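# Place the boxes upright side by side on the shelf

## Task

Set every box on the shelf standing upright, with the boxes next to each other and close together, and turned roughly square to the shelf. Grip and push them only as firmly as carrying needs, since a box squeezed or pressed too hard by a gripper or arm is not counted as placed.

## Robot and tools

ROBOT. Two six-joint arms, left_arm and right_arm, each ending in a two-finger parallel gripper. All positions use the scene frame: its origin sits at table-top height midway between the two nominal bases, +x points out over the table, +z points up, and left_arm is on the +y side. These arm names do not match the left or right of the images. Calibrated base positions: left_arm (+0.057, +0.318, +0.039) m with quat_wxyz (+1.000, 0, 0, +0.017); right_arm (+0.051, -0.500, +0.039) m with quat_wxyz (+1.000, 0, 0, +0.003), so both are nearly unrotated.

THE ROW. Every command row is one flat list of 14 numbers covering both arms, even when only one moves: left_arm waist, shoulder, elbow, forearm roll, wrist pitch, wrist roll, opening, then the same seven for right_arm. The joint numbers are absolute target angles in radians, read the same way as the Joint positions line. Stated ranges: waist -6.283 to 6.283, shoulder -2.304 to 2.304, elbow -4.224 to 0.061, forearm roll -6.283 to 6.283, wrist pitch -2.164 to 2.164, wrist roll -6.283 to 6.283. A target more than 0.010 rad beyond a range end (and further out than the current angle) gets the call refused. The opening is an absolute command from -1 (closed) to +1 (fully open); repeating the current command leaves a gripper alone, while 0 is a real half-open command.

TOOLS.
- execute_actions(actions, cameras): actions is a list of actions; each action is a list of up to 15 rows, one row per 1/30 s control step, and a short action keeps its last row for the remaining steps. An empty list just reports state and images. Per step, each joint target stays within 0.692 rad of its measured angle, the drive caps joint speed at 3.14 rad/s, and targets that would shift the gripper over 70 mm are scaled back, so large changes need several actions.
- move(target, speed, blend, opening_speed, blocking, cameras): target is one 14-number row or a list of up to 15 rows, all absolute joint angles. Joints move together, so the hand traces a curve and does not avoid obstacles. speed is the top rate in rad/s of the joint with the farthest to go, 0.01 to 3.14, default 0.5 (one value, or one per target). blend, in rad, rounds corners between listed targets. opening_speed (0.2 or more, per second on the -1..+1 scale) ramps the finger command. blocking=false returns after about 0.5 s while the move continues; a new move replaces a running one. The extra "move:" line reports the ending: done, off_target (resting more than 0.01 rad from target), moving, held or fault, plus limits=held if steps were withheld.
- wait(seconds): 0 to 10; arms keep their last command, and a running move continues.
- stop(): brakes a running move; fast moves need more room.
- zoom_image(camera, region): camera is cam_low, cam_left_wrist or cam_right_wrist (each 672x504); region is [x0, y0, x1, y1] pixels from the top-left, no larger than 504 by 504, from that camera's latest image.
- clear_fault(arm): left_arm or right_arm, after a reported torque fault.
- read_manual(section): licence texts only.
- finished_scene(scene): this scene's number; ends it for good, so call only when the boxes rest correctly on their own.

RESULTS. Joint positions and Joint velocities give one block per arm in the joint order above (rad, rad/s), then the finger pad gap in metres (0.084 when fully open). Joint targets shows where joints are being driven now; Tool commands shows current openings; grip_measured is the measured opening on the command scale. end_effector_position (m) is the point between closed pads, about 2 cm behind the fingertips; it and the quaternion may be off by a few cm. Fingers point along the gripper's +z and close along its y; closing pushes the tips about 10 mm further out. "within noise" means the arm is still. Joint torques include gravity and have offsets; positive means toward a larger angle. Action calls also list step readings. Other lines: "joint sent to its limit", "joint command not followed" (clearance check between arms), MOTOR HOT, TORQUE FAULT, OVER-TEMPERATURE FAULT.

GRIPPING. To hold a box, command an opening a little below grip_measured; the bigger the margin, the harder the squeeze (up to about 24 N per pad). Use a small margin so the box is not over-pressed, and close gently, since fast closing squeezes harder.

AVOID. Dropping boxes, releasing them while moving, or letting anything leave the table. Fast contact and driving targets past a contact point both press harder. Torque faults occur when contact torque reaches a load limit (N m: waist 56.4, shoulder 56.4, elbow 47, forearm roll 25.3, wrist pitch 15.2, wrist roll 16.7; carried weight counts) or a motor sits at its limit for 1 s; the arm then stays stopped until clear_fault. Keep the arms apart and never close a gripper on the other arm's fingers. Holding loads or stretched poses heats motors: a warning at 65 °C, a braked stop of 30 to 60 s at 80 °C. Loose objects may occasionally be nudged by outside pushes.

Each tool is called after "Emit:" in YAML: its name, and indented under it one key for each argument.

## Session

Emit:
execute_actions:
  actions: []

Scene clock: 0.00 s.
left_arm: end_effector_position=(+0.3896, +0.6258, +0.3774) grip_measured=+1.00 end_effector_quat_wxyz=(-0.228, +0.477, +0.848, +0.041) | right_arm: end_effector_position=(+0.0745, -0.2400, +0.3561) grip_measured=+1.00 end_effector_quat_wxyz=(-0.197, +0.821, +0.176, +0.506)
Joint positions: left_arm=[0.483 -0.184 -0.98 0.511 -1.036 -1.917 0.084] | right_arm=[2.432 0.267 -0.169 -1.137 -1.304 2.869 0.084]
Joint velocities: within noise
Joint torques (N m): no reading
Joint targets: left_arm=[0.483 -0.184 -0.980 0.511 -1.036 -1.917] | right_arm=[2.432 0.267 -0.169 -1.137 -1.304 2.869]
Tool commands: left_gripper/opening=+1.0 right_gripper/opening=+1.0

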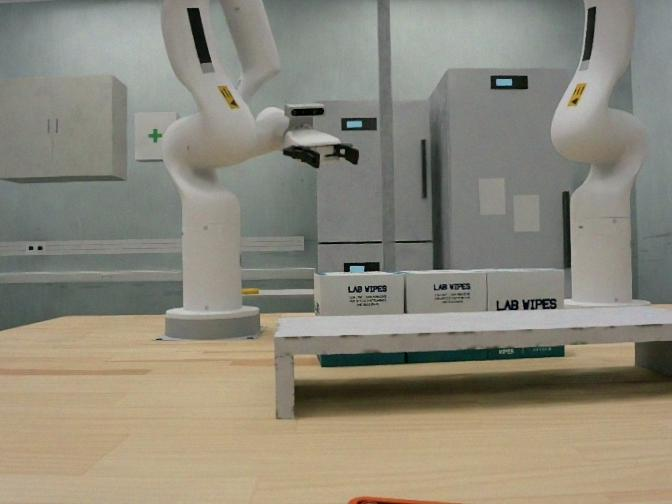

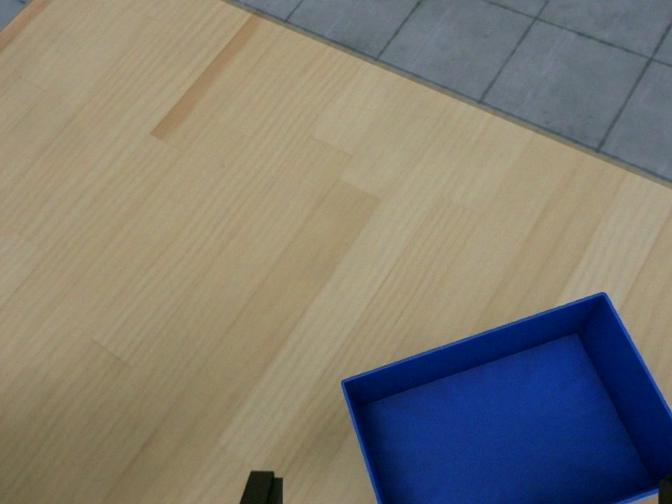

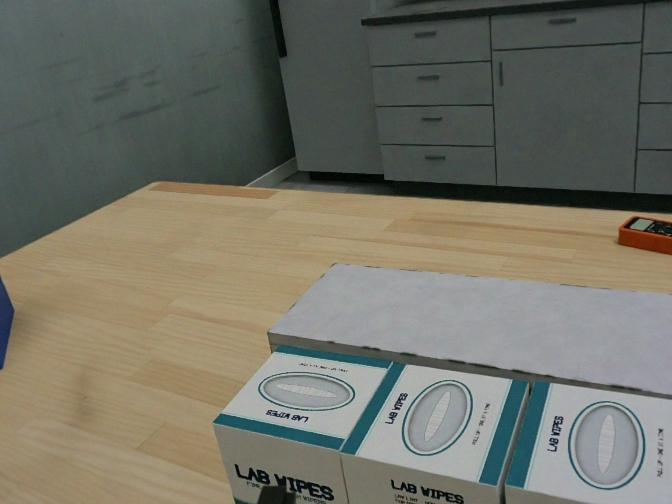

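Emit:
move:
  target: [-0.940, -0.272, -1.5395, 0, -1.2674, -0.906, 0.2, 2.432, 0.267, -0.169, -1.137, -1.304, 2.869, 0.2]
  speed: 0.9

Emit:
zoom_image:
  camera: "cam_left_wrist"
  region: [100, 220, 340, 400]

Emit:
zoom_image:
  camera: "cam_left_wrist"
  region: [310, 220, 550, 400]

Emit:
zoom_image:
  camera: "cam_left_wrist"
  region: [100, 330, 340, 504]

Emit:
zoom_image:
  camera: "cam_left_wrist"
  region: [310, 330, 550, 504]

Scene clock: 3.87 s.
left_arm: end_effector_position=(+0.3999, -0.1194, +0.5502) grip_measured=+0.19 end_effector_quat_wxyz=(+0.000, +1.000, +0.000, +0.000) | right_arm: end_effector_position=(+0.0744, -0.2399, +0.3562) grip_measured=+0.19 end_effector_quat_wxyz=(-0.197, +0.821, +0.176, +0.506)
Joint positions: left_arm=[-0.94 -0.272 -1.539 0 -1.267 -0.906 0.052] | right_arm=[2.432 0.267 -0.169 -1.137 -1.304 2.869 0.052]
Joint velocities: within noise
Joint torques (N m): left_arm=[-2.71 24.78 -31.27 -0.42 -1.11 0.31] | right_arm=[6.1 19.88 -23.86 -0.87 -2.39 0.51]
Joint targets: left_arm=[-0.940 -0.272 -1.540 0.000 -1.267 -0.906] | right_arm=[2.432 0.267 -0.169 -1.137 -1.304 2.869]
move: done

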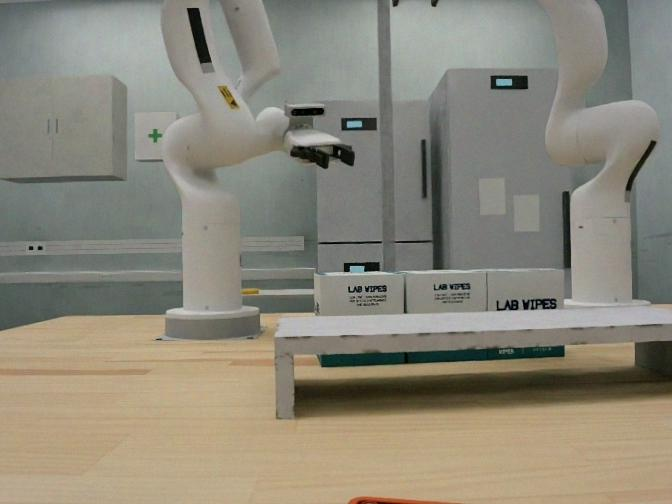

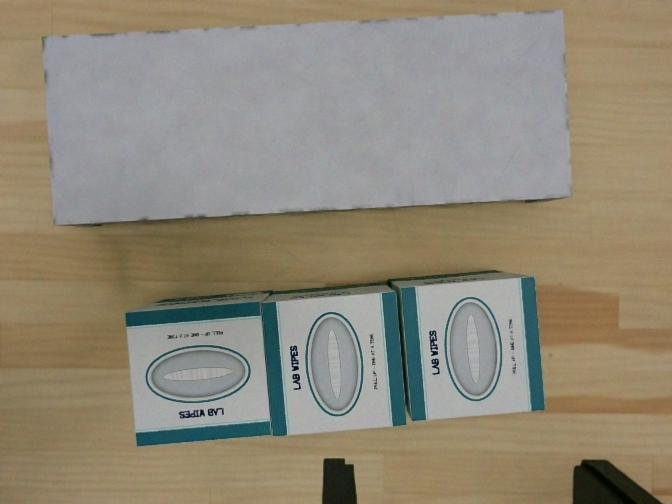

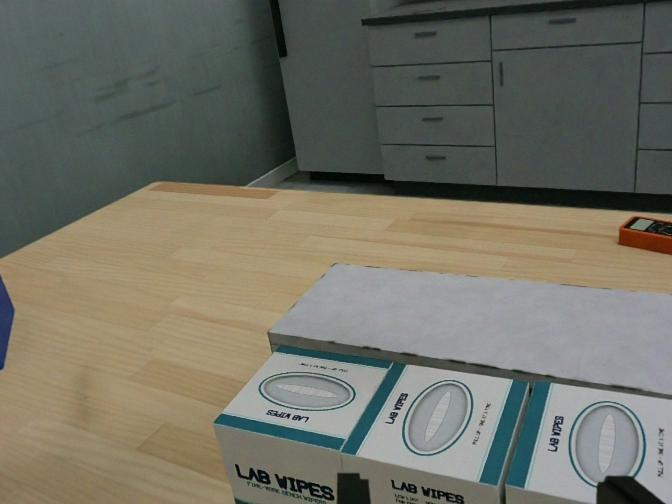

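Scaled by 2.100.

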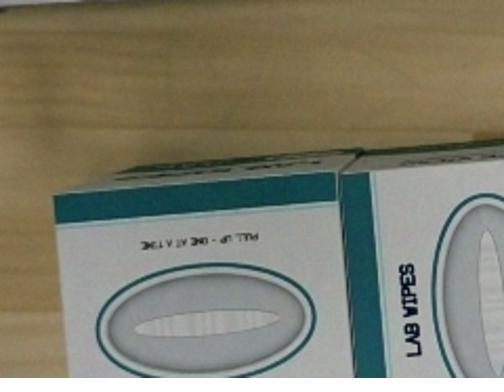

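Scaled by 2.100.

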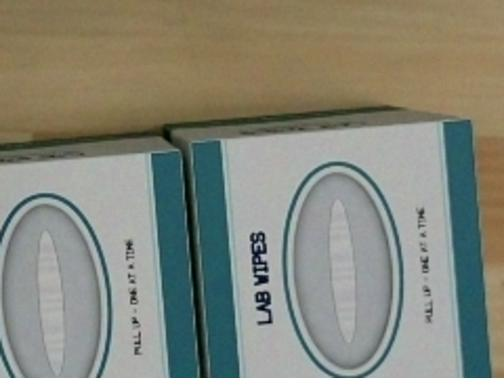

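Scaled by 2.100.

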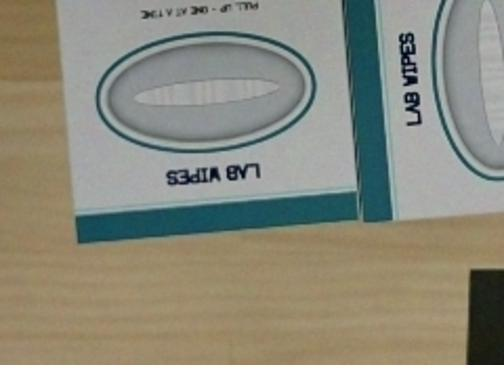

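Scaled by 2.100.

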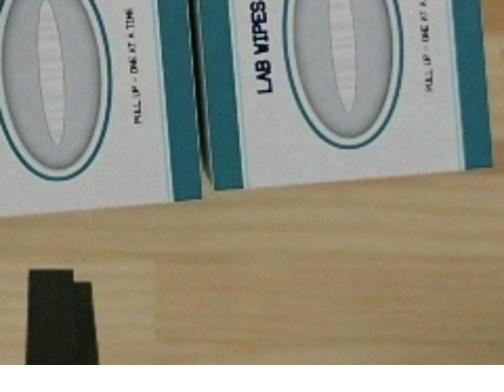

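Emit:
move:
  target:
    - [-0.6074, -0.3919, -0.9896, -0.1579, -0.7424, -0.5347, 0.2, 1.3717, -0.4998, -0.9930, -0.8936, -0.5485, -1.0614, 0.2]
    - [-0.6074, -0.6728, -0.9740, -0.2461, -0.4516, -0.4293, 0.2, 1.3717, -0.7380, -1.0084, -1.2609, -0.4408, -0.6460, 0.2]
  speed: [1.4, 0.4]
  blend: [0.03, 0]

Scene clock: 22.17 s.
left_arm: end_effector_position=(+0.4451, +0.0364, +0.1051) grip_measured=+0.19 end_effector_quat_wxyz=(+0.004, +0.995, +0.043, -0.087) | right_arm: end_effector_position=(+0.2535, +0.0195, +0.0997) grip_measured=+0.19 end_effector_quat_wxyz=(+0.216, -0.042, +0.975, +0.009)
Joint positions: left_arm=[-0.607 -0.673 -0.974 -0.246 -0.452 -0.429 0.052] | right_arm=[1.372 -0.738 -1.008 -1.261 -0.441 -0.646 0.052]
Joint velocities: within noise
Joint torques (N m): left_arm=[2.38 30.01 -15.61 -1.25 0.45 0.33] | right_arm=[-4.75 44.27 -21.41 -0.31 0.38 0.66]
Joint targets: left_arm=[-0.607 -0.673 -0.974 -0.246 -0.452 -0.429] | right_arm=[1.372 -0.738 -1.008 -1.261 -0.441 -0.646]
move: done

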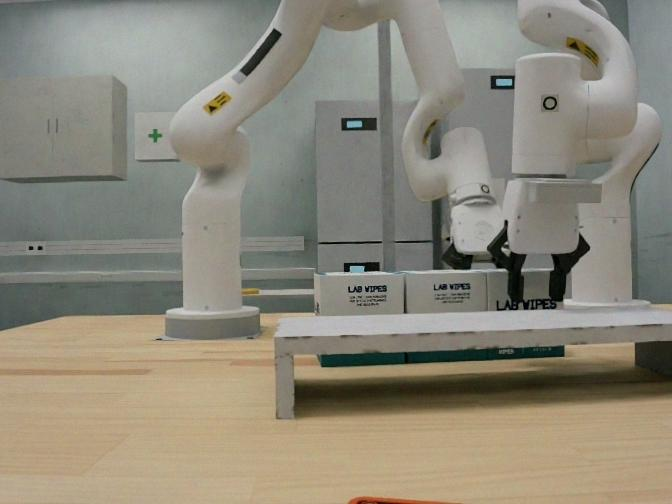

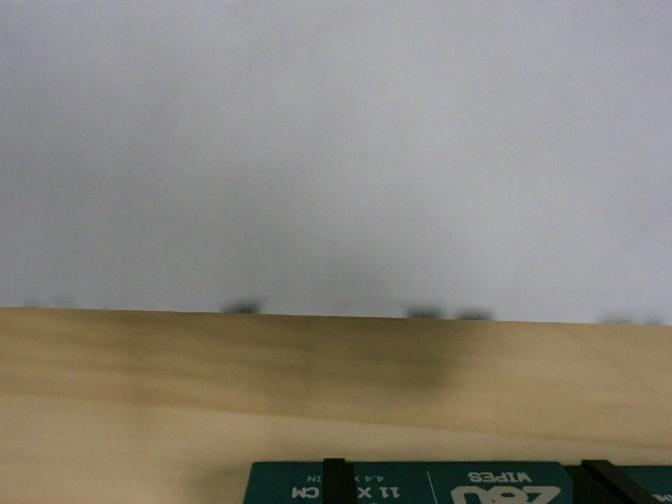

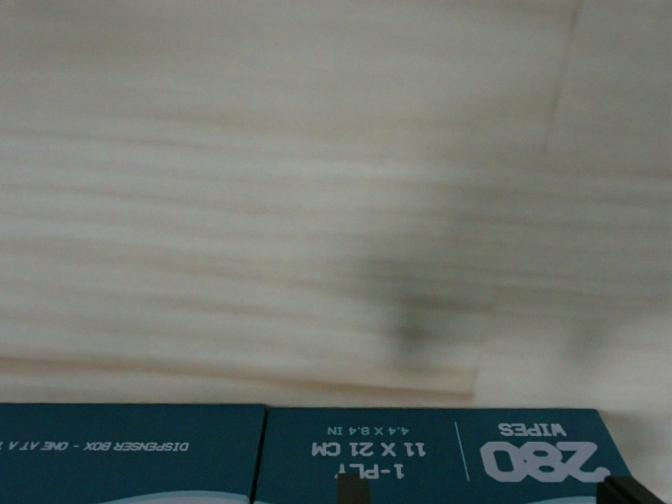

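Emit:
move:
  target:
    - [-0.6270, -0.6531, -0.9366, -0.2629, -0.4331, -0.4315, 0.2, 1.3425, -0.7450, -1.0225, -1.2694, -0.4354, -0.6678, 0.2]
    - [-0.6320, -0.6482, -0.9273, -0.2671, -0.4285, -0.4321, 0.2, 1.3352, -0.7468, -1.0261, -1.2714, -0.4340, -0.6732, 0.2]
  speed: [0.06, 0.03]
  blend: [0.002, 0]
  cameras: []

Emit:
wait:
  seconds: 1.5
  cameras: ["cam_left_wrist", "cam_right_wrist"]

Scene clock: 24.60 s.
left_arm: end_effector_position=(+0.4254, +0.0347, +0.1051) grip_measured=+0.19 end_effector_quat_wxyz=(+0.004, +0.995, +0.043, -0.087) | right_arm: end_effector_position=(+0.2733, +0.0212, +0.0996) grip_measured=+0.19 end_effector_quat_wxyz=(+0.216, -0.042, +0.975, +0.009)
Joint positions: left_arm=[-0.632 -0.648 -0.928 -0.267 -0.428 -0.432 0.052] | right_arm=[1.335 -0.747 -1.026 -1.271 -0.434 -0.673 0.052]
Joint velocities: within noise
Joint torques (N m): left_arm=[-5.52 39.86 -10.69 -1.97 -2.04 -0.27] | right_arm=[-6.36 46.51 -24.12 -0.96 -1.2 -0.59]
Joint targets: left_arm=[-0.632 -0.648 -0.927 -0.267 -0.428 -0.432] | right_arm=[1.335 -0.747 -1.026 -1.271 -0.434 -0.673]
move: done
No camera images: "cameras" was empty.

Scene clock: 26.10 s.
left_arm: end_effector_position=(+0.4252, +0.0348, +0.1051) grip_measured=+0.19 end_effector_quat_wxyz=(+0.004, +0.995, +0.043, -0.087) | right_arm: end_effector_position=(+0.2734, +0.0212, +0.0996) grip_measured=+0.19 end_effector_quat_wxyz=(+0.216, -0.042, +0.975, +0.009)
Joint positions: left_arm=[-0.632 -0.648 -0.927 -0.267 -0.429 -0.432 0.052] | right_arm=[1.335 -0.747 -1.026 -1.271 -0.434 -0.673 0.052]
Joint velocities: within noise
Joint torques (N m): left_arm=[-5.48 38.1 -11.44 -1.31 -4.21 -0.34] | right_arm=[-8.35 49.34 -21.99 -0.93 -3.02 -0.66]
Joint targets: left_arm=[-0.632 -0.648 -0.927 -0.267 -0.428 -0.432] | right_arm=[1.335 -0.747 -1.026 -1.271 -0.434 -0.673]
Tool commands: left_gripper/opening=+0.2 right_gripper/opening=+0.2
wait: 1.50 s; at rest by 0.17 s
Images, in order (width x height): cam_left_wrist 672x504, cam_right_wrist 672x504.

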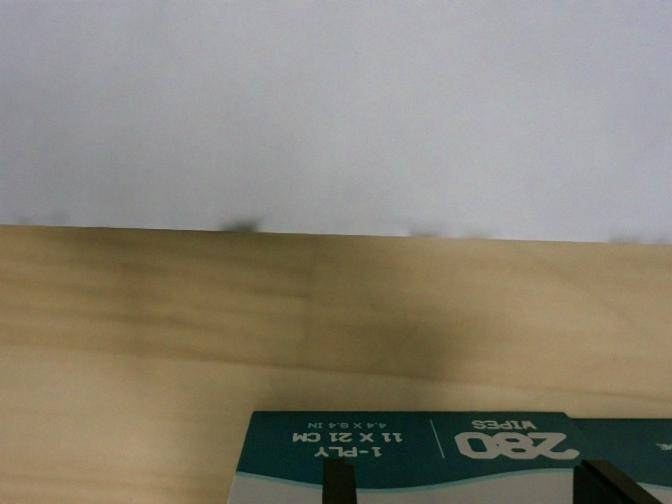

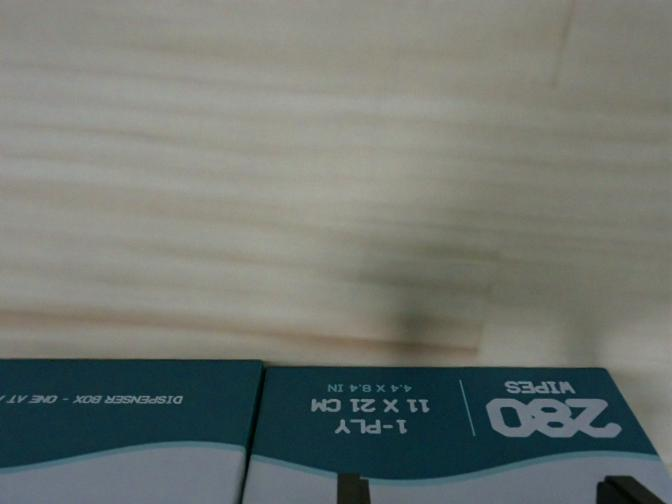

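Emit:
move:
  target:
    - [-0.6314, -0.6488, -0.9285, -0.2666, -0.4291, -0.4320, 0.2, 1.3361, -0.7466, -1.0257, -1.2711, -0.4342, -0.6725, 0.2]
    - [-0.6017, -0.6058, -0.9460, -0.2247, -0.4907, -0.4385, 0.2, 1.3137, -0.7136, -1.0573, -1.1537, -0.4534, -0.8173, 0.2]
  speed: [0.02, 0.1]

Scene clock: 31.50 s.
left_arm: end_effector_position=(+0.4406, +0.0429, +0.1314) grip_measured=+0.19 end_effector_quat_wxyz=(+0.004, +0.995, +0.038, -0.087) | right_arm: end_effector_position=(+0.2879, +0.0306, +0.1259) grip_measured=+0.19 end_effector_quat_wxyz=(+0.216, -0.038, +0.976, +0.008)
Joint positions: left_arm=[-0.602 -0.606 -0.946 -0.225 -0.491 -0.438 0.052] | right_arm=[1.314 -0.714 -1.057 -1.154 -0.453 -0.817 0.052]
Joint velocities: within noise
Joint torques (N m): left_arm=[2.29 40.5 -18.45 0.71 -3.59 -0.33] | right_arm=[-7.64 69.84 -26.01 1.74 -2.65 -0.73]
Joint targets: left_arm=[-0.602 -0.606 -0.946 -0.225 -0.491 -0.439] | right_arm=[1.314 -0.714 -1.057 -1.154 -0.453 -0.817]
move: done

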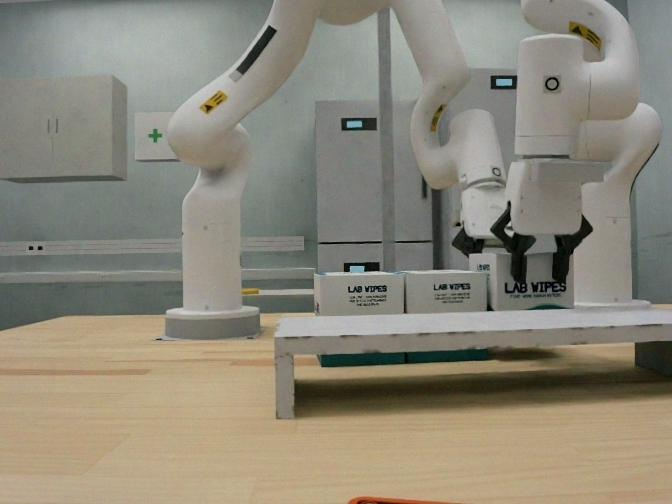

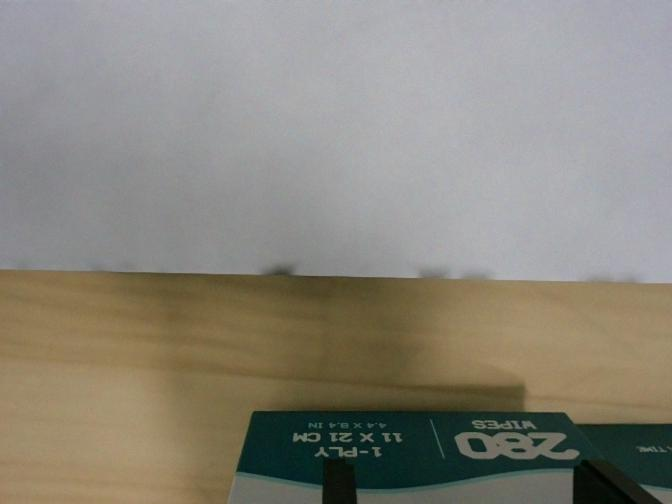

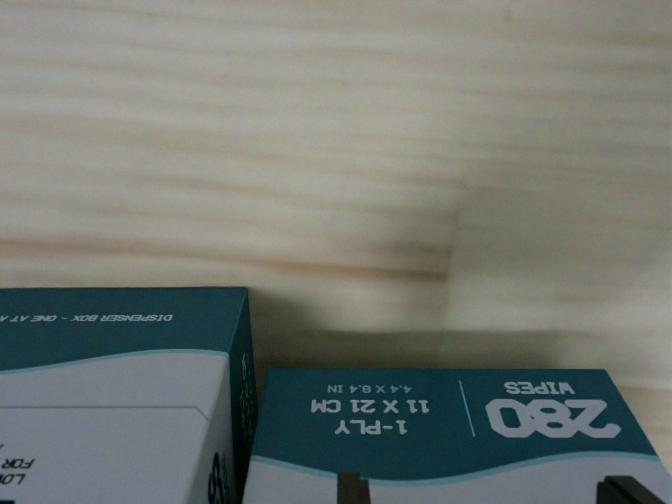

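Emit:
move:
  target:
    - [-0.5746, -0.5687, -0.9705, -0.1902, -0.5535, -0.4401, 0.2, 1.2918, -0.6840, -1.0914, -1.0486, -0.4773, -0.9491, 0.2]
    - [-0.5501, -0.5375, -1.0020, -0.1631, -0.6176, -0.4367, 0.2, 1.2704, -0.6577, -1.1280, -0.9557, -0.5060, -1.0678, 0.2]
    - [-0.5283, -0.5121, -1.0404, -0.1434, -0.6830, -0.4284, 0.2, 1.2496, -0.6348, -1.1671, -0.8750, -0.5395, -1.1734, 0.2]
    - [-0.4973, -0.5839, -1.1505, -0.1297, -0.7230, -0.4117, 0.2, 1.1861, -0.6617, -1.2085, -0.8750, -0.5235, -1.2368, 0.2]
    - [-0.4694, -0.6593, -1.2699, -0.1173, -0.7685, -0.3969, 0.2, 1.1256, -0.6934, -1.2588, -0.8652, -0.5112, -1.3072, 0.2]
    - [-0.4445, -0.7384, -1.3988, -0.1063, -0.8196, -0.3841, 0.2, 1.0682, -0.7299, -1.3180, -0.8456, -0.5026, -1.3846, 0.2]
    - [-0.4227, -0.8212, -1.5370, -0.0966, -0.8762, -0.3733, 0.2, 1.0139, -0.7713, -1.3860, -0.8162, -0.4978, -1.4690, 0.2]
  speed: 0.13
  blend: 0.02

Scene clock: 39.50 s.
left_arm: end_effector_position=(+0.6419, +0.0589, +0.2051) grip_measured=+0.19 end_effector_quat_wxyz=(+0.002, +0.996, +0.026, -0.087) | right_arm: end_effector_position=(+0.4888, +0.0504, +0.1996) grip_measured=+0.19 end_effector_quat_wxyz=(+0.216, -0.025, +0.976, +0.006)
Joint positions: left_arm=[-0.423 -0.821 -1.537 -0.097 -0.876 -0.373 0.052] | right_arm=[1.014 -0.771 -1.386 -0.816 -0.498 -1.469 0.052]
Joint velocities: within noise
Joint torques (N m): left_arm=[1.54 38.11 -24.62 0.81 -4.15 0.47] | right_arm=[-8.04 56.24 -32.16 1.36 0.32 -0.58]
Joint targets: left_arm=[-0.423 -0.821 -1.537 -0.097 -0.876 -0.373] | right_arm=[1.014 -0.771 -1.386 -0.816 -0.498 -1.469]
move: done

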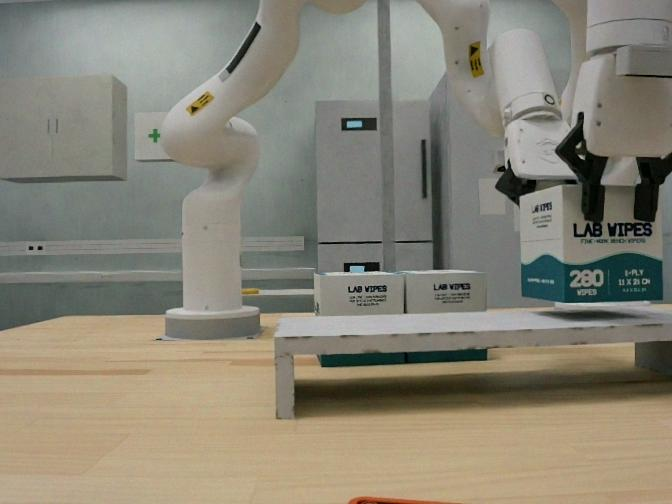

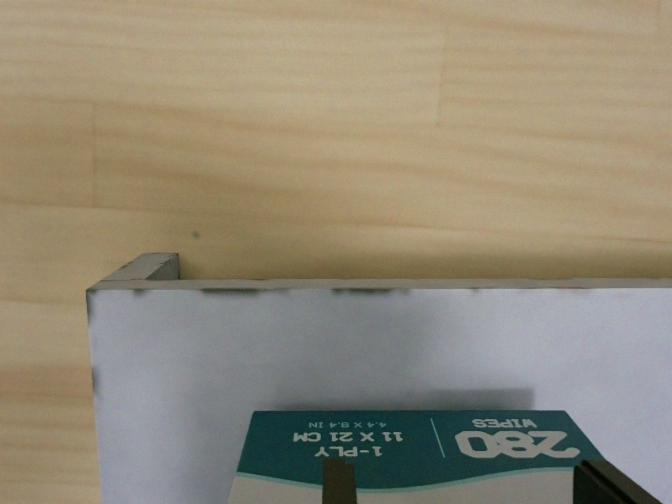

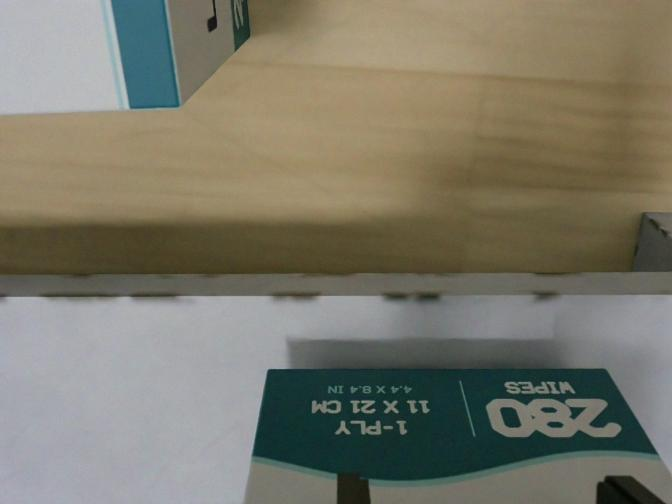

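Emit:
move:
  target:
    - [-0.4227, -0.8417, -1.5338, -0.0986, -0.8530, -0.3702, 0.2, 1.0139, -0.7943, -1.3853, -0.8496, -0.4820, -1.4313, 0.2]
    - [-0.4227, -0.8492, -1.5330, -0.0993, -0.8444, -0.3691, 0.2, 1.0139, -0.8028, -1.3850, -0.8618, -0.4762, -1.4174, 0.2]
    - [-0.4203, -0.8574, -1.5477, -0.0982, -0.8510, -0.3679, 0.2, 1.0190, -0.7982, -1.3771, -0.8660, -0.4761, -1.4079, 0.2]
    - [-0.4106, -0.8900, -1.6064, -0.0940, -0.8776, -0.3630, 0.2, 1.0394, -0.7797, -1.3453, -0.8830, -0.4759, -1.3698, 0.2]
  speed: [0.06, 0.02, 0.02, 0.1]
  blend: [0.002, 0, 0.002, 0]

Scene clock: 43.87 s.
left_arm: end_effector_position=(+0.6614, +0.0600, +0.1851) grip_measured=+0.19 end_effector_quat_wxyz=(+0.002, +0.996, +0.026, -0.087) | right_arm: end_effector_position=(+0.4694, +0.0493, +0.1796) grip_measured=+0.19 end_effector_quat_wxyz=(+0.216, -0.026, +0.976, +0.006)
Joint positions: left_arm=[-0.411 -0.89 -1.606 -0.094 -0.878 -0.363 0.052] | right_arm=[1.039 -0.78 -1.345 -0.883 -0.476 -1.37 0.052]
Joint velocities: within noise
Joint torques (N m): left_arm=[3.15 42.94 -29.3 0.49 -1.51 0.39] | right_arm=[6.09 75.17 -23.19 -0.67 0.79 0.55]
Joint targets: left_arm=[-0.411 -0.890 -1.606 -0.094 -0.878 -0.363] | right_arm=[1.039 -0.780 -1.345 -0.883 -0.476 -1.370]
move: done

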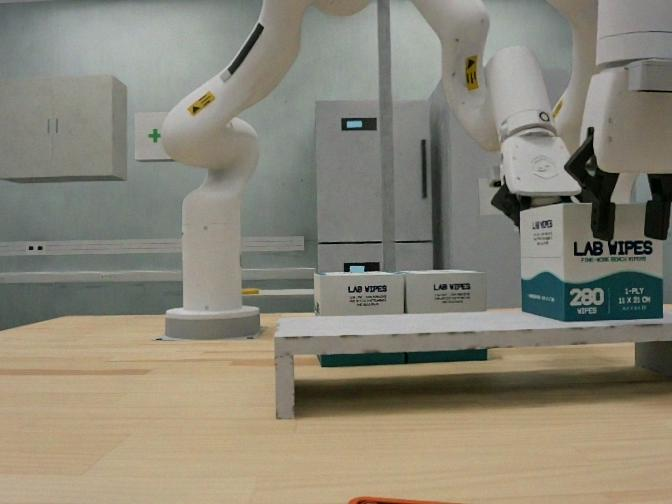

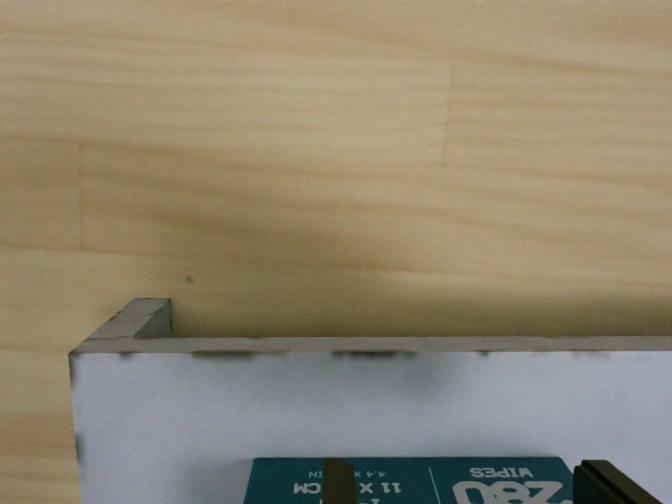

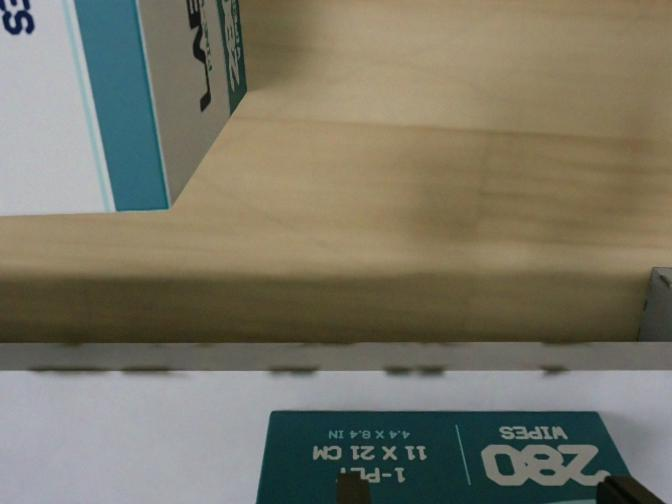

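Emit:
move:
  target:
    - [-0.4106, -0.7455, -1.677, -0.082, -1.093, -0.35, 0.2, 1.0394, -0.6897, -1.355, -0.749, -0.544, -1.523, 0.2]
    - [-0.7683, -0.5638, -1.2437, -0.1763, -0.8077, -0.6879, 0.2, 1.2955, -0.2765, -0.6660, -1.0858, -0.4648, -0.9189, 0.2]
    - [-0.7683, -0.8066, -1.2287, -0.2428, -0.5551, -0.6029, 0.2, 1.2955, -0.5798, -0.6837, -1.6997, -0.4113, -0.2456, 0.2]
    - [-0.7885, -0.7877, -1.1927, -0.2554, -0.5366, -0.6099, 0.2, 1.2592, -0.5874, -0.6996, -1.7181, -0.4063, -0.2651, 0.2]
    - [-0.7935, -0.7830, -1.1837, -0.2585, -0.5320, -0.6116, 0.2, 1.2501, -0.5893, -0.7036, -1.7227, -0.4050, -0.2700, 0.2]
  speed: [0.4, 0.6, 0.4, 0.08, 0.03]
  blend: [0.05, 0.03, 0.003, 0.002, 0]

Emit:
wait:
  seconds: 1.5
  cameras: []

Scene clock: 61.13 s.
left_arm: end_effector_position=(+0.4347, -0.0843, +0.1051) grip_measured=+0.19 end_effector_quat_wxyz=(+0.004, +0.995, +0.042, -0.087) | right_arm: end_effector_position=(+0.2817, -0.0977, +0.0997) grip_measured=+0.19 end_effector_quat_wxyz=(+0.216, -0.041, +0.975, +0.009)
Joint positions: left_arm=[-0.793 -0.783 -1.184 -0.258 -0.532 -0.612 0.052] | right_arm=[1.25 -0.589 -0.704 -1.723 -0.405 -0.27 0.052]
Joint velocities: within noise
Joint torques (N m): left_arm=[-2.99 46.72 -16.26 -1.13 -0.15 -0.45] | right_arm=[-5.19 35.75 -19.72 -0.92 -0.32 -0.71]
Joint targets: left_arm=[-0.793 -0.783 -1.184 -0.258 -0.532 -0.612] | right_arm=[1.250 -0.589 -0.704 -1.723 -0.405 -0.270]
move: done

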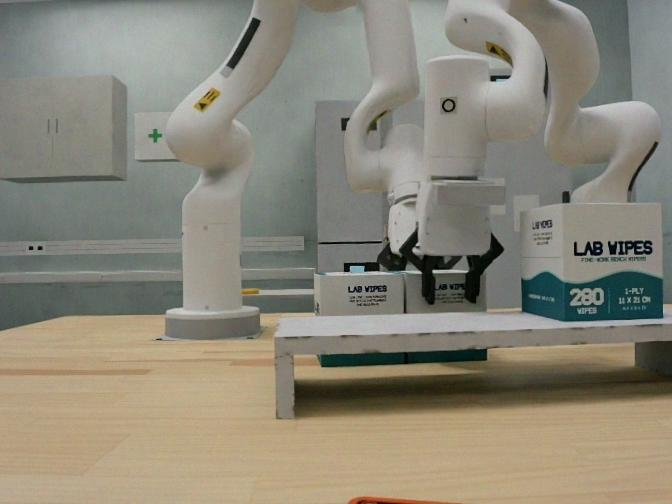

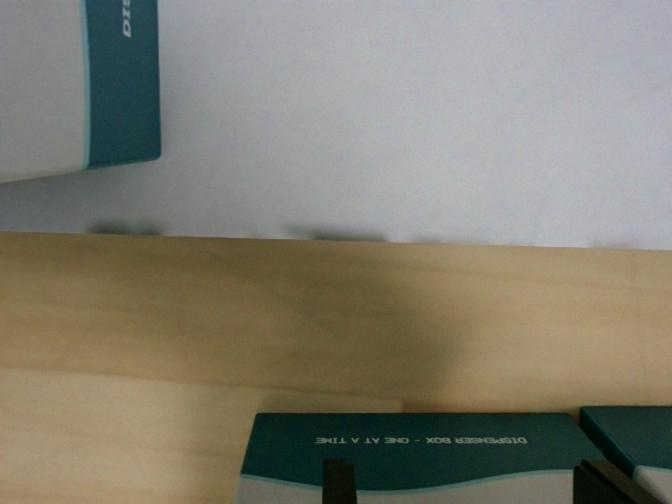

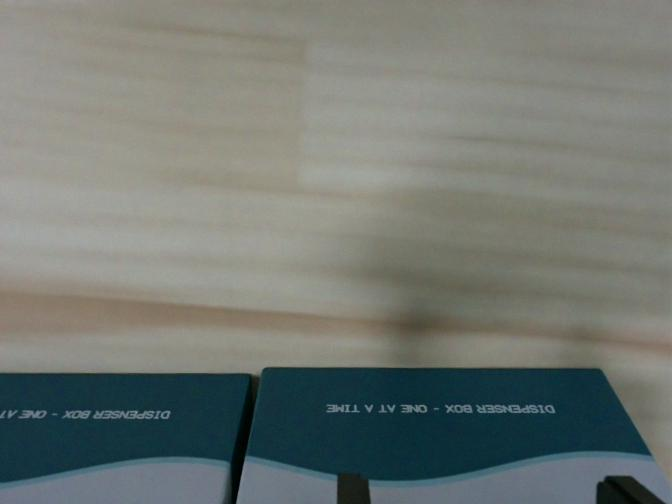

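Scene clock: 62.63 s.
left_arm: end_effector_position=(+0.4346, -0.0843, +0.1050) grip_measured=+0.19 end_effector_quat_wxyz=(+0.004, +0.995, +0.042, -0.087) | right_arm: end_effector_position=(+0.2818, -0.0977, +0.0997) grip_measured=+0.19 end_effector_quat_wxyz=(+0.216, -0.041, +0.975, +0.009)
Joint positions: left_arm=[-0.794 -0.783 -1.184 -0.259 -0.532 -0.612 0.052] | right_arm=[1.25 -0.589 -0.704 -1.723 -0.405 -0.27 0.052]
Joint velocities: within noise
Joint torques (N m): left_arm=[-5.12 47.08 -18.45 -0.99 -1.01 -0.37] | right_arm=[-5.32 37.11 -16.77 -0.4 -1.68 -0.69]
Joint targets: left_arm=[-0.793 -0.783 -1.184 -0.258 -0.532 -0.612] | right_arm=[1.250 -0.589 -0.704 -1.723 -0.405 -0.270]
Tool commands: left_gripper/opening=+0.2 right_gripper/opening=+0.2
wait: 1.50 s; at rest by 0.17 s
No camera images: "cameras" was empty.

Emit:
move:
  target: [-0.7941,-0.7824,-1.1826,-0.2589,-0.5314,-0.6118,0.2,1.2490,-0.5895,-0.7041,-1.7233,-0.4048,-0.2706,0.2]
  speed: 0.02
  cameras: ["cam_left_wrist","cam_right_wrist"]

Emit:
wait:
  seconds: 1.5
  cameras: ["cam_left_wrist","cam_right_wrist"]

Scene clock: 70.50 s.
left_arm: end_effector_position=(+0.4342, -0.0843, +0.1051) grip_measured=+0.19 end_effector_quat_wxyz=(+0.004, +0.995, +0.042, -0.087) | right_arm: end_effector_position=(+0.2823, -0.0976, +0.0997) grip_measured=+0.19 end_effector_quat_wxyz=(+0.216, -0.041, +0.975, +0.009)
Joint positions: left_arm=[-0.794 -0.782 -1.183 -0.259 -0.531 -0.612 0.052] | right_arm=[1.249 -0.589 -0.704 -1.723 -0.405 -0.271 0.052]
Joint velocities: within noise
Joint torques (N m): left_arm=[-4.05 47.01 -15.95 -1.52 -0.44 -0.28] | right_arm=[-5.28 36.1 -19.33 -0.9 -0.63 -0.7]
Joint targets: left_arm=[-0.794 -0.782 -1.183 -0.259 -0.531 -0.612] | right_arm=[1.249 -0.590 -0.704 -1.723 -0.405 -0.271]
move: done
Images, in order (width x height): cam_left_wrist 672x504, cam_right_wrist 672x504.

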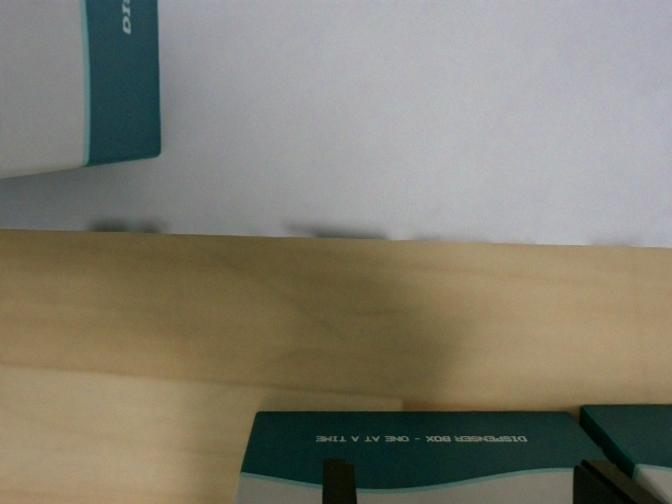

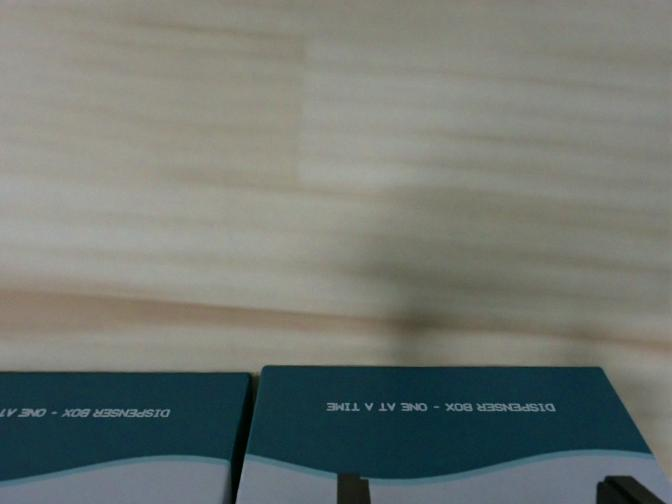

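Scene clock: 72.00 s.
left_arm: end_effector_position=(+0.4341, -0.0843, +0.1051) grip_measured=+0.19 end_effector_quat_wxyz=(+0.004, +0.995, +0.042, -0.087) | right_arm: end_effector_position=(+0.2823, -0.0976, +0.0997) grip_measured=+0.19 end_effector_quat_wxyz=(+0.216, -0.041, +0.975, +0.009)
Joint positions: left_arm=[-0.794 -0.782 -1.183 -0.259 -0.531 -0.612 0.052] | right_arm=[1.249 -0.59 -0.704 -1.723 -0.405 -0.271 0.052]
Joint velocities: within noise
Joint torques (N m): left_arm=[-4.96 46.47 -18.42 -1.03 -0.92 -0.36] | right_arm=[-6.51 36.9 -17.09 -0.62 -0.85 -0.67]
Joint targets: left_arm=[-0.794 -0.782 -1.183 -0.259 -0.531 -0.612] | right_arm=[1.249 -0.590 -0.704 -1.723 -0.405 -0.271]
Tool commands: left_gripper/opening=+0.2 right_gripper/opening=+0.2
wait: 1.50 s; at rest by 0.17 s
Images, in order (width x height): cam_left_wrist 672x504, cam_right_wrist 672x504.

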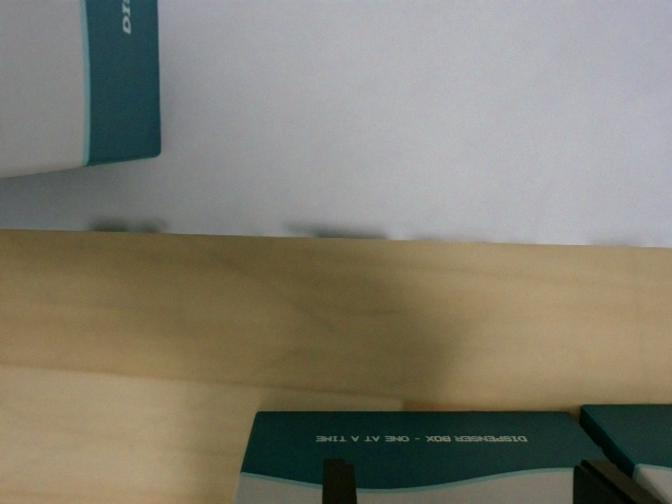

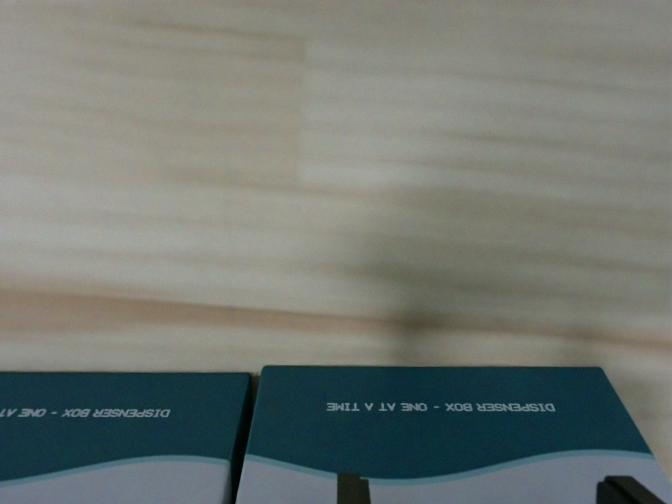

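Emit:
move:
  target: [-0.7947,-0.7818,-1.1815,-0.2593,-0.5308,-0.6120,0.2,1.2479,-0.5897,-0.7046,-1.7239,-0.4046,-0.2712,0.2]
  speed: 0.02
  cameras: []

Emit:
wait:
  seconds: 2
  cameras: ["cam_left_wrist","cam_right_wrist"]

Scene clock: 73.23 s.
left_arm: end_effector_position=(+0.4337, -0.0844, +0.1051) grip_measured=+0.19 end_effector_quat_wxyz=(+0.004, +0.995, +0.042, -0.087) | right_arm: end_effector_position=(+0.2828, -0.0976, +0.0997) grip_measured=+0.19 end_effector_quat_wxyz=(+0.216, -0.041, +0.975, +0.009)
Joint positions: left_arm=[-0.795 -0.782 -1.182 -0.259 -0.531 -0.612 0.052] | right_arm=[1.248 -0.59 -0.705 -1.724 -0.405 -0.271 0.052]
Joint velocities: within noise
Joint torques (N m): left_arm=[-5.6 45.39 -15.32 -1.75 -0.95 -0.39] | right_arm=[-6.58 36.51 -20.12 -0.72 -0.98 -0.67]
Joint targets: left_arm=[-0.795 -0.782 -1.181 -0.259 -0.531 -0.612] | right_arm=[1.248 -0.590 -0.705 -1.724 -0.405 -0.271]
move: done
No camera images: "cameras" was empty.

Scene clock: 75.23 s.
left_arm: end_effector_position=(+0.4337, -0.0844, +0.1051) grip_measured=+0.19 end_effector_quat_wxyz=(+0.004, +0.995, +0.042, -0.087) | right_arm: end_effector_position=(+0.2828, -0.0976, +0.0997) grip_measured=+0.19 end_effector_quat_wxyz=(+0.216, -0.041, +0.975, +0.009)
Joint positions: left_arm=[-0.795 -0.782 -1.181 -0.259 -0.531 -0.612 0.052] | right_arm=[1.248 -0.59 -0.705 -1.724 -0.405 -0.271 0.052]
Joint velocities: within noise
Joint torques (N m): left_arm=[-4.95 44.07 -18.58 -0.96 -1.76 -0.36] | right_arm=[-5.66 38 -16.68 -0.73 -1.73 -0.65]
Joint targets: left_arm=[-0.795 -0.782 -1.181 -0.259 -0.531 -0.612] | right_arm=[1.248 -0.590 -0.705 -1.724 -0.405 -0.271]
Tool commands: left_gripper/opening=+0.2 right_gripper/opening=+0.2
wait: 2.00 s; at rest by 0.17 s
Images, in order (width x height): cam_left_wrist 672x504, cam_right_wrist 672x504.

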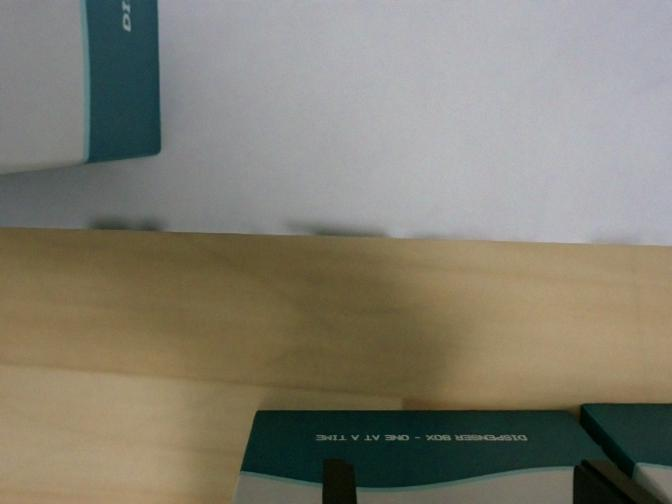

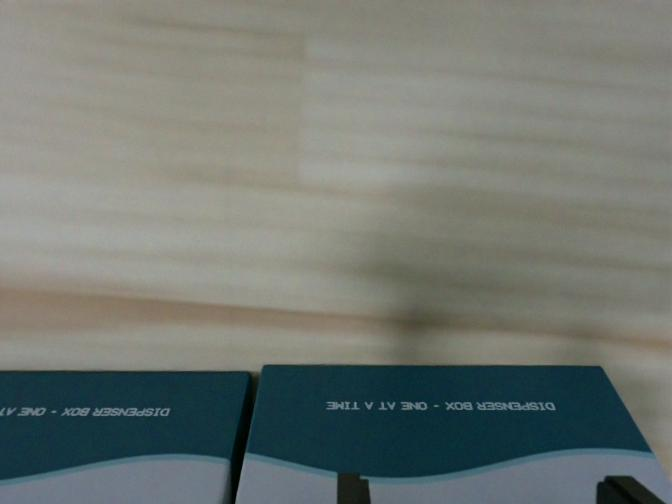

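Emit:
move:
  target: [-0.7750,-0.7499,-1.2060,-0.2308,-0.5883,-0.6161,0.2,1.2172,-0.5336,-0.7179,-1.5801,-0.3955,-0.4516,0.2]
  speed: 0.1
  cameras: ["cam_left_wrist","cam_right_wrist"]

Scene clock: 78.37 s.
left_arm: end_effector_position=(+0.4483, -0.0821, +0.1313) grip_measured=+0.19 end_effector_quat_wxyz=(+0.004, +0.995, +0.038, -0.087) | right_arm: end_effector_position=(+0.2979, -0.0942, +0.1260) grip_measured=+0.19 end_effector_quat_wxyz=(+0.216, -0.037, +0.976, +0.008)
Joint positions: left_arm=[-0.775 -0.75 -1.206 -0.231 -0.588 -0.616 0.052] | right_arm=[1.217 -0.534 -0.718 -1.58 -0.396 -0.451 0.052]
Joint velocities: within noise
Joint torques (N m): left_arm=[0.76 46.55 -22.29 0.67 -3.3 -0.38] | right_arm=[-7.24 58.74 -22.22 1.86 -1.38 -0.69]
Joint targets: left_arm=[-0.775 -0.750 -1.206 -0.231 -0.588 -0.616] | right_arm=[1.217 -0.534 -0.718 -1.580 -0.396 -0.452]
move: done
Images, in order (width x height): cam_left_wrist 672x504, cam_right_wrist 672x504.

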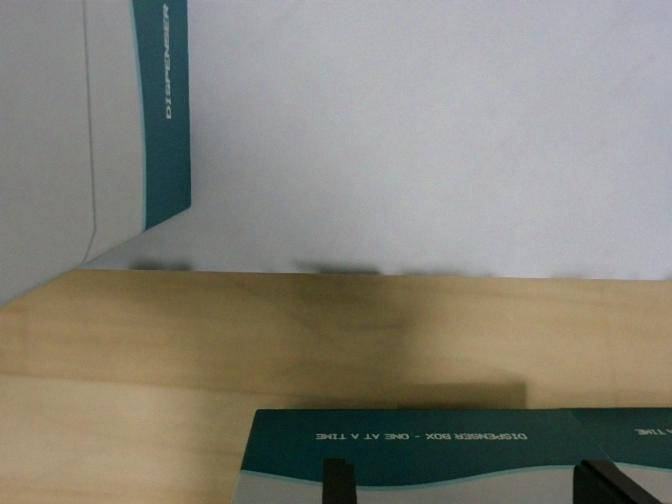

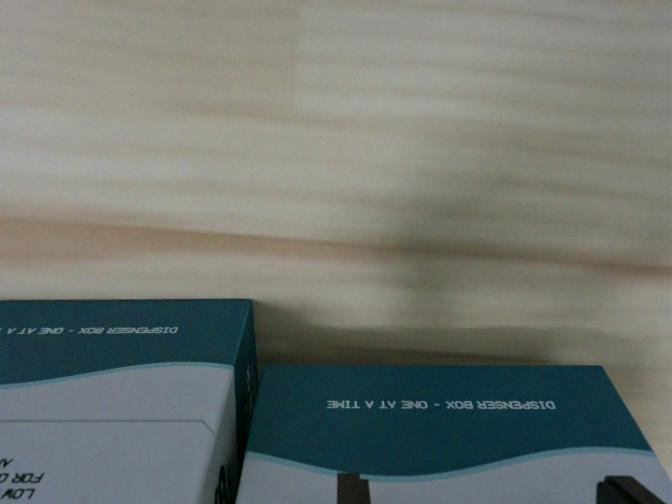

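Emit:
move:
  target:
    - [-0.7554,-0.7224,-1.2359,-0.2061,-0.6471,-0.6165,0.2,1.1886,-0.4832,-0.7369,-1.4368,-0.3954,-0.6291,0.2]
    - [-0.7364,-0.6995,-1.2715,-0.1855,-0.7071,-0.6133,0.2,1.1610,-0.4384,-0.7615,-1.2953,-0.4042,-0.8035,0.2]
    - [-0.7180,-0.6809,-1.3122,-0.1689,-0.7682,-0.6066,0.2,1.1345,-0.3992,-0.7919,-1.1552,-0.4219,-0.9750,0.2]
    - [-0.6769,-0.7430,-1.4130,-0.1541,-0.8103,-0.5810,0.2,1.0634,-0.4398,-0.8493,-1.1600,-0.4029,-1.0412,0.2]
    - [-0.6391,-0.8122,-1.5278,-0.1407,-0.8592,-0.5578,0.2,0.9981,-0.4838,-0.9141,-1.1484,-0.3872,-1.1185,0.2]
    - [-0.6045,-0.8882,-1.6567,-0.1283,-0.9147,-0.5370,0.2,0.9386,-0.5314,-0.9861,-1.1197,-0.3748,-1.2072,0.2]
    - [-0.5731,-0.9710,-1.7995,-0.1171,-0.9769,-0.5185,0.2,0.8848,-0.5825,-1.0655,-1.0743,-0.3657,-1.3073,0.2]
  speed: 0.13
  blend: 0.02

Scene clock: 88.20 s.
left_arm: end_effector_position=(+0.6470, -0.0625, +0.2051) grip_measured=+0.19 end_effector_quat_wxyz=(+0.002, +0.996, +0.026, -0.087) | right_arm: end_effector_position=(+0.4967, -0.0710, +0.1997) grip_measured=+0.19 end_effector_quat_wxyz=(+0.217, -0.026, +0.976, +0.006)
Joint positions: left_arm=[-0.573 -0.971 -1.799 -0.117 -0.977 -0.519 0.052] | right_arm=[0.885 -0.582 -1.065 -1.074 -0.366 -1.307 0.052]
Joint velocities: within noise
Joint torques (N m): left_arm=[0.54 44.08 -27.08 0.53 -3.97 0.43] | right_arm=[-7.9 46.54 -31.05 1.65 -0.03 -0.66]
Joint targets: left_arm=[-0.573 -0.971 -1.799 -0.117 -0.977 -0.518] | right_arm=[0.885 -0.582 -1.065 -1.074 -0.366 -1.307]
move: done

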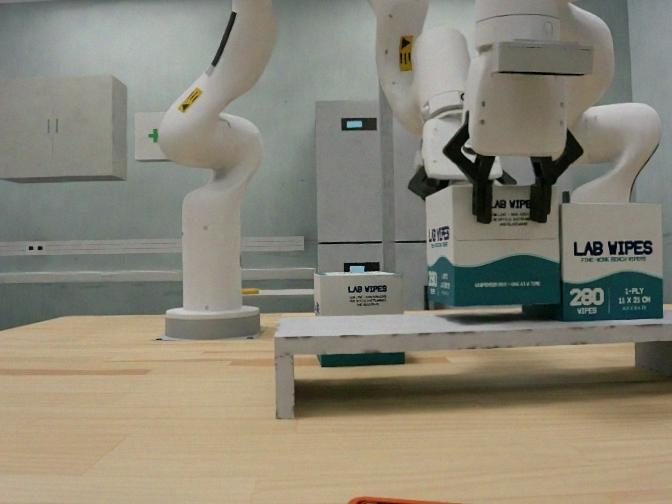

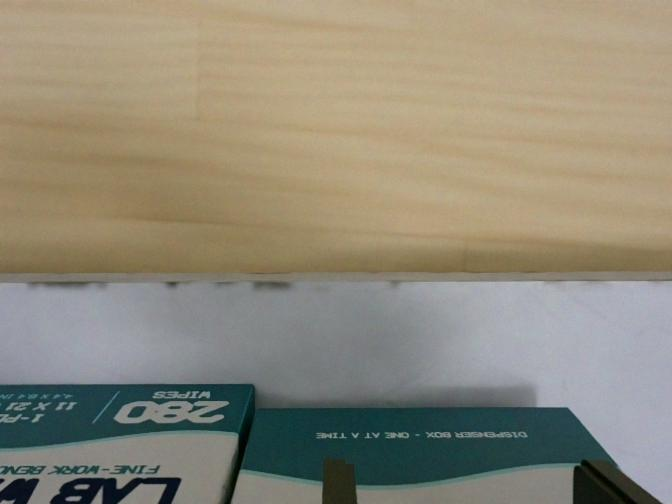

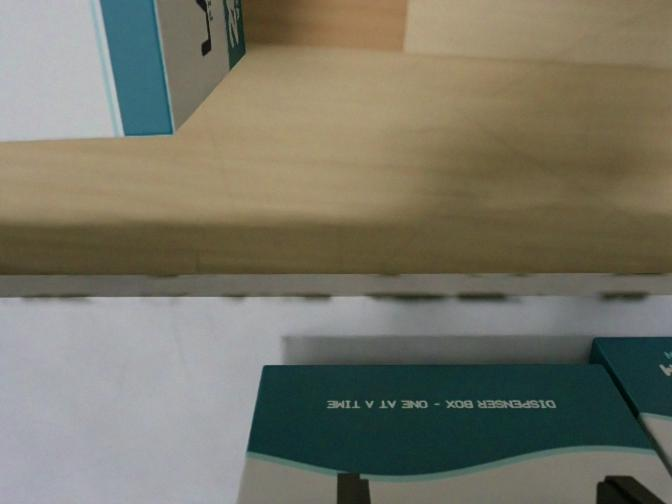

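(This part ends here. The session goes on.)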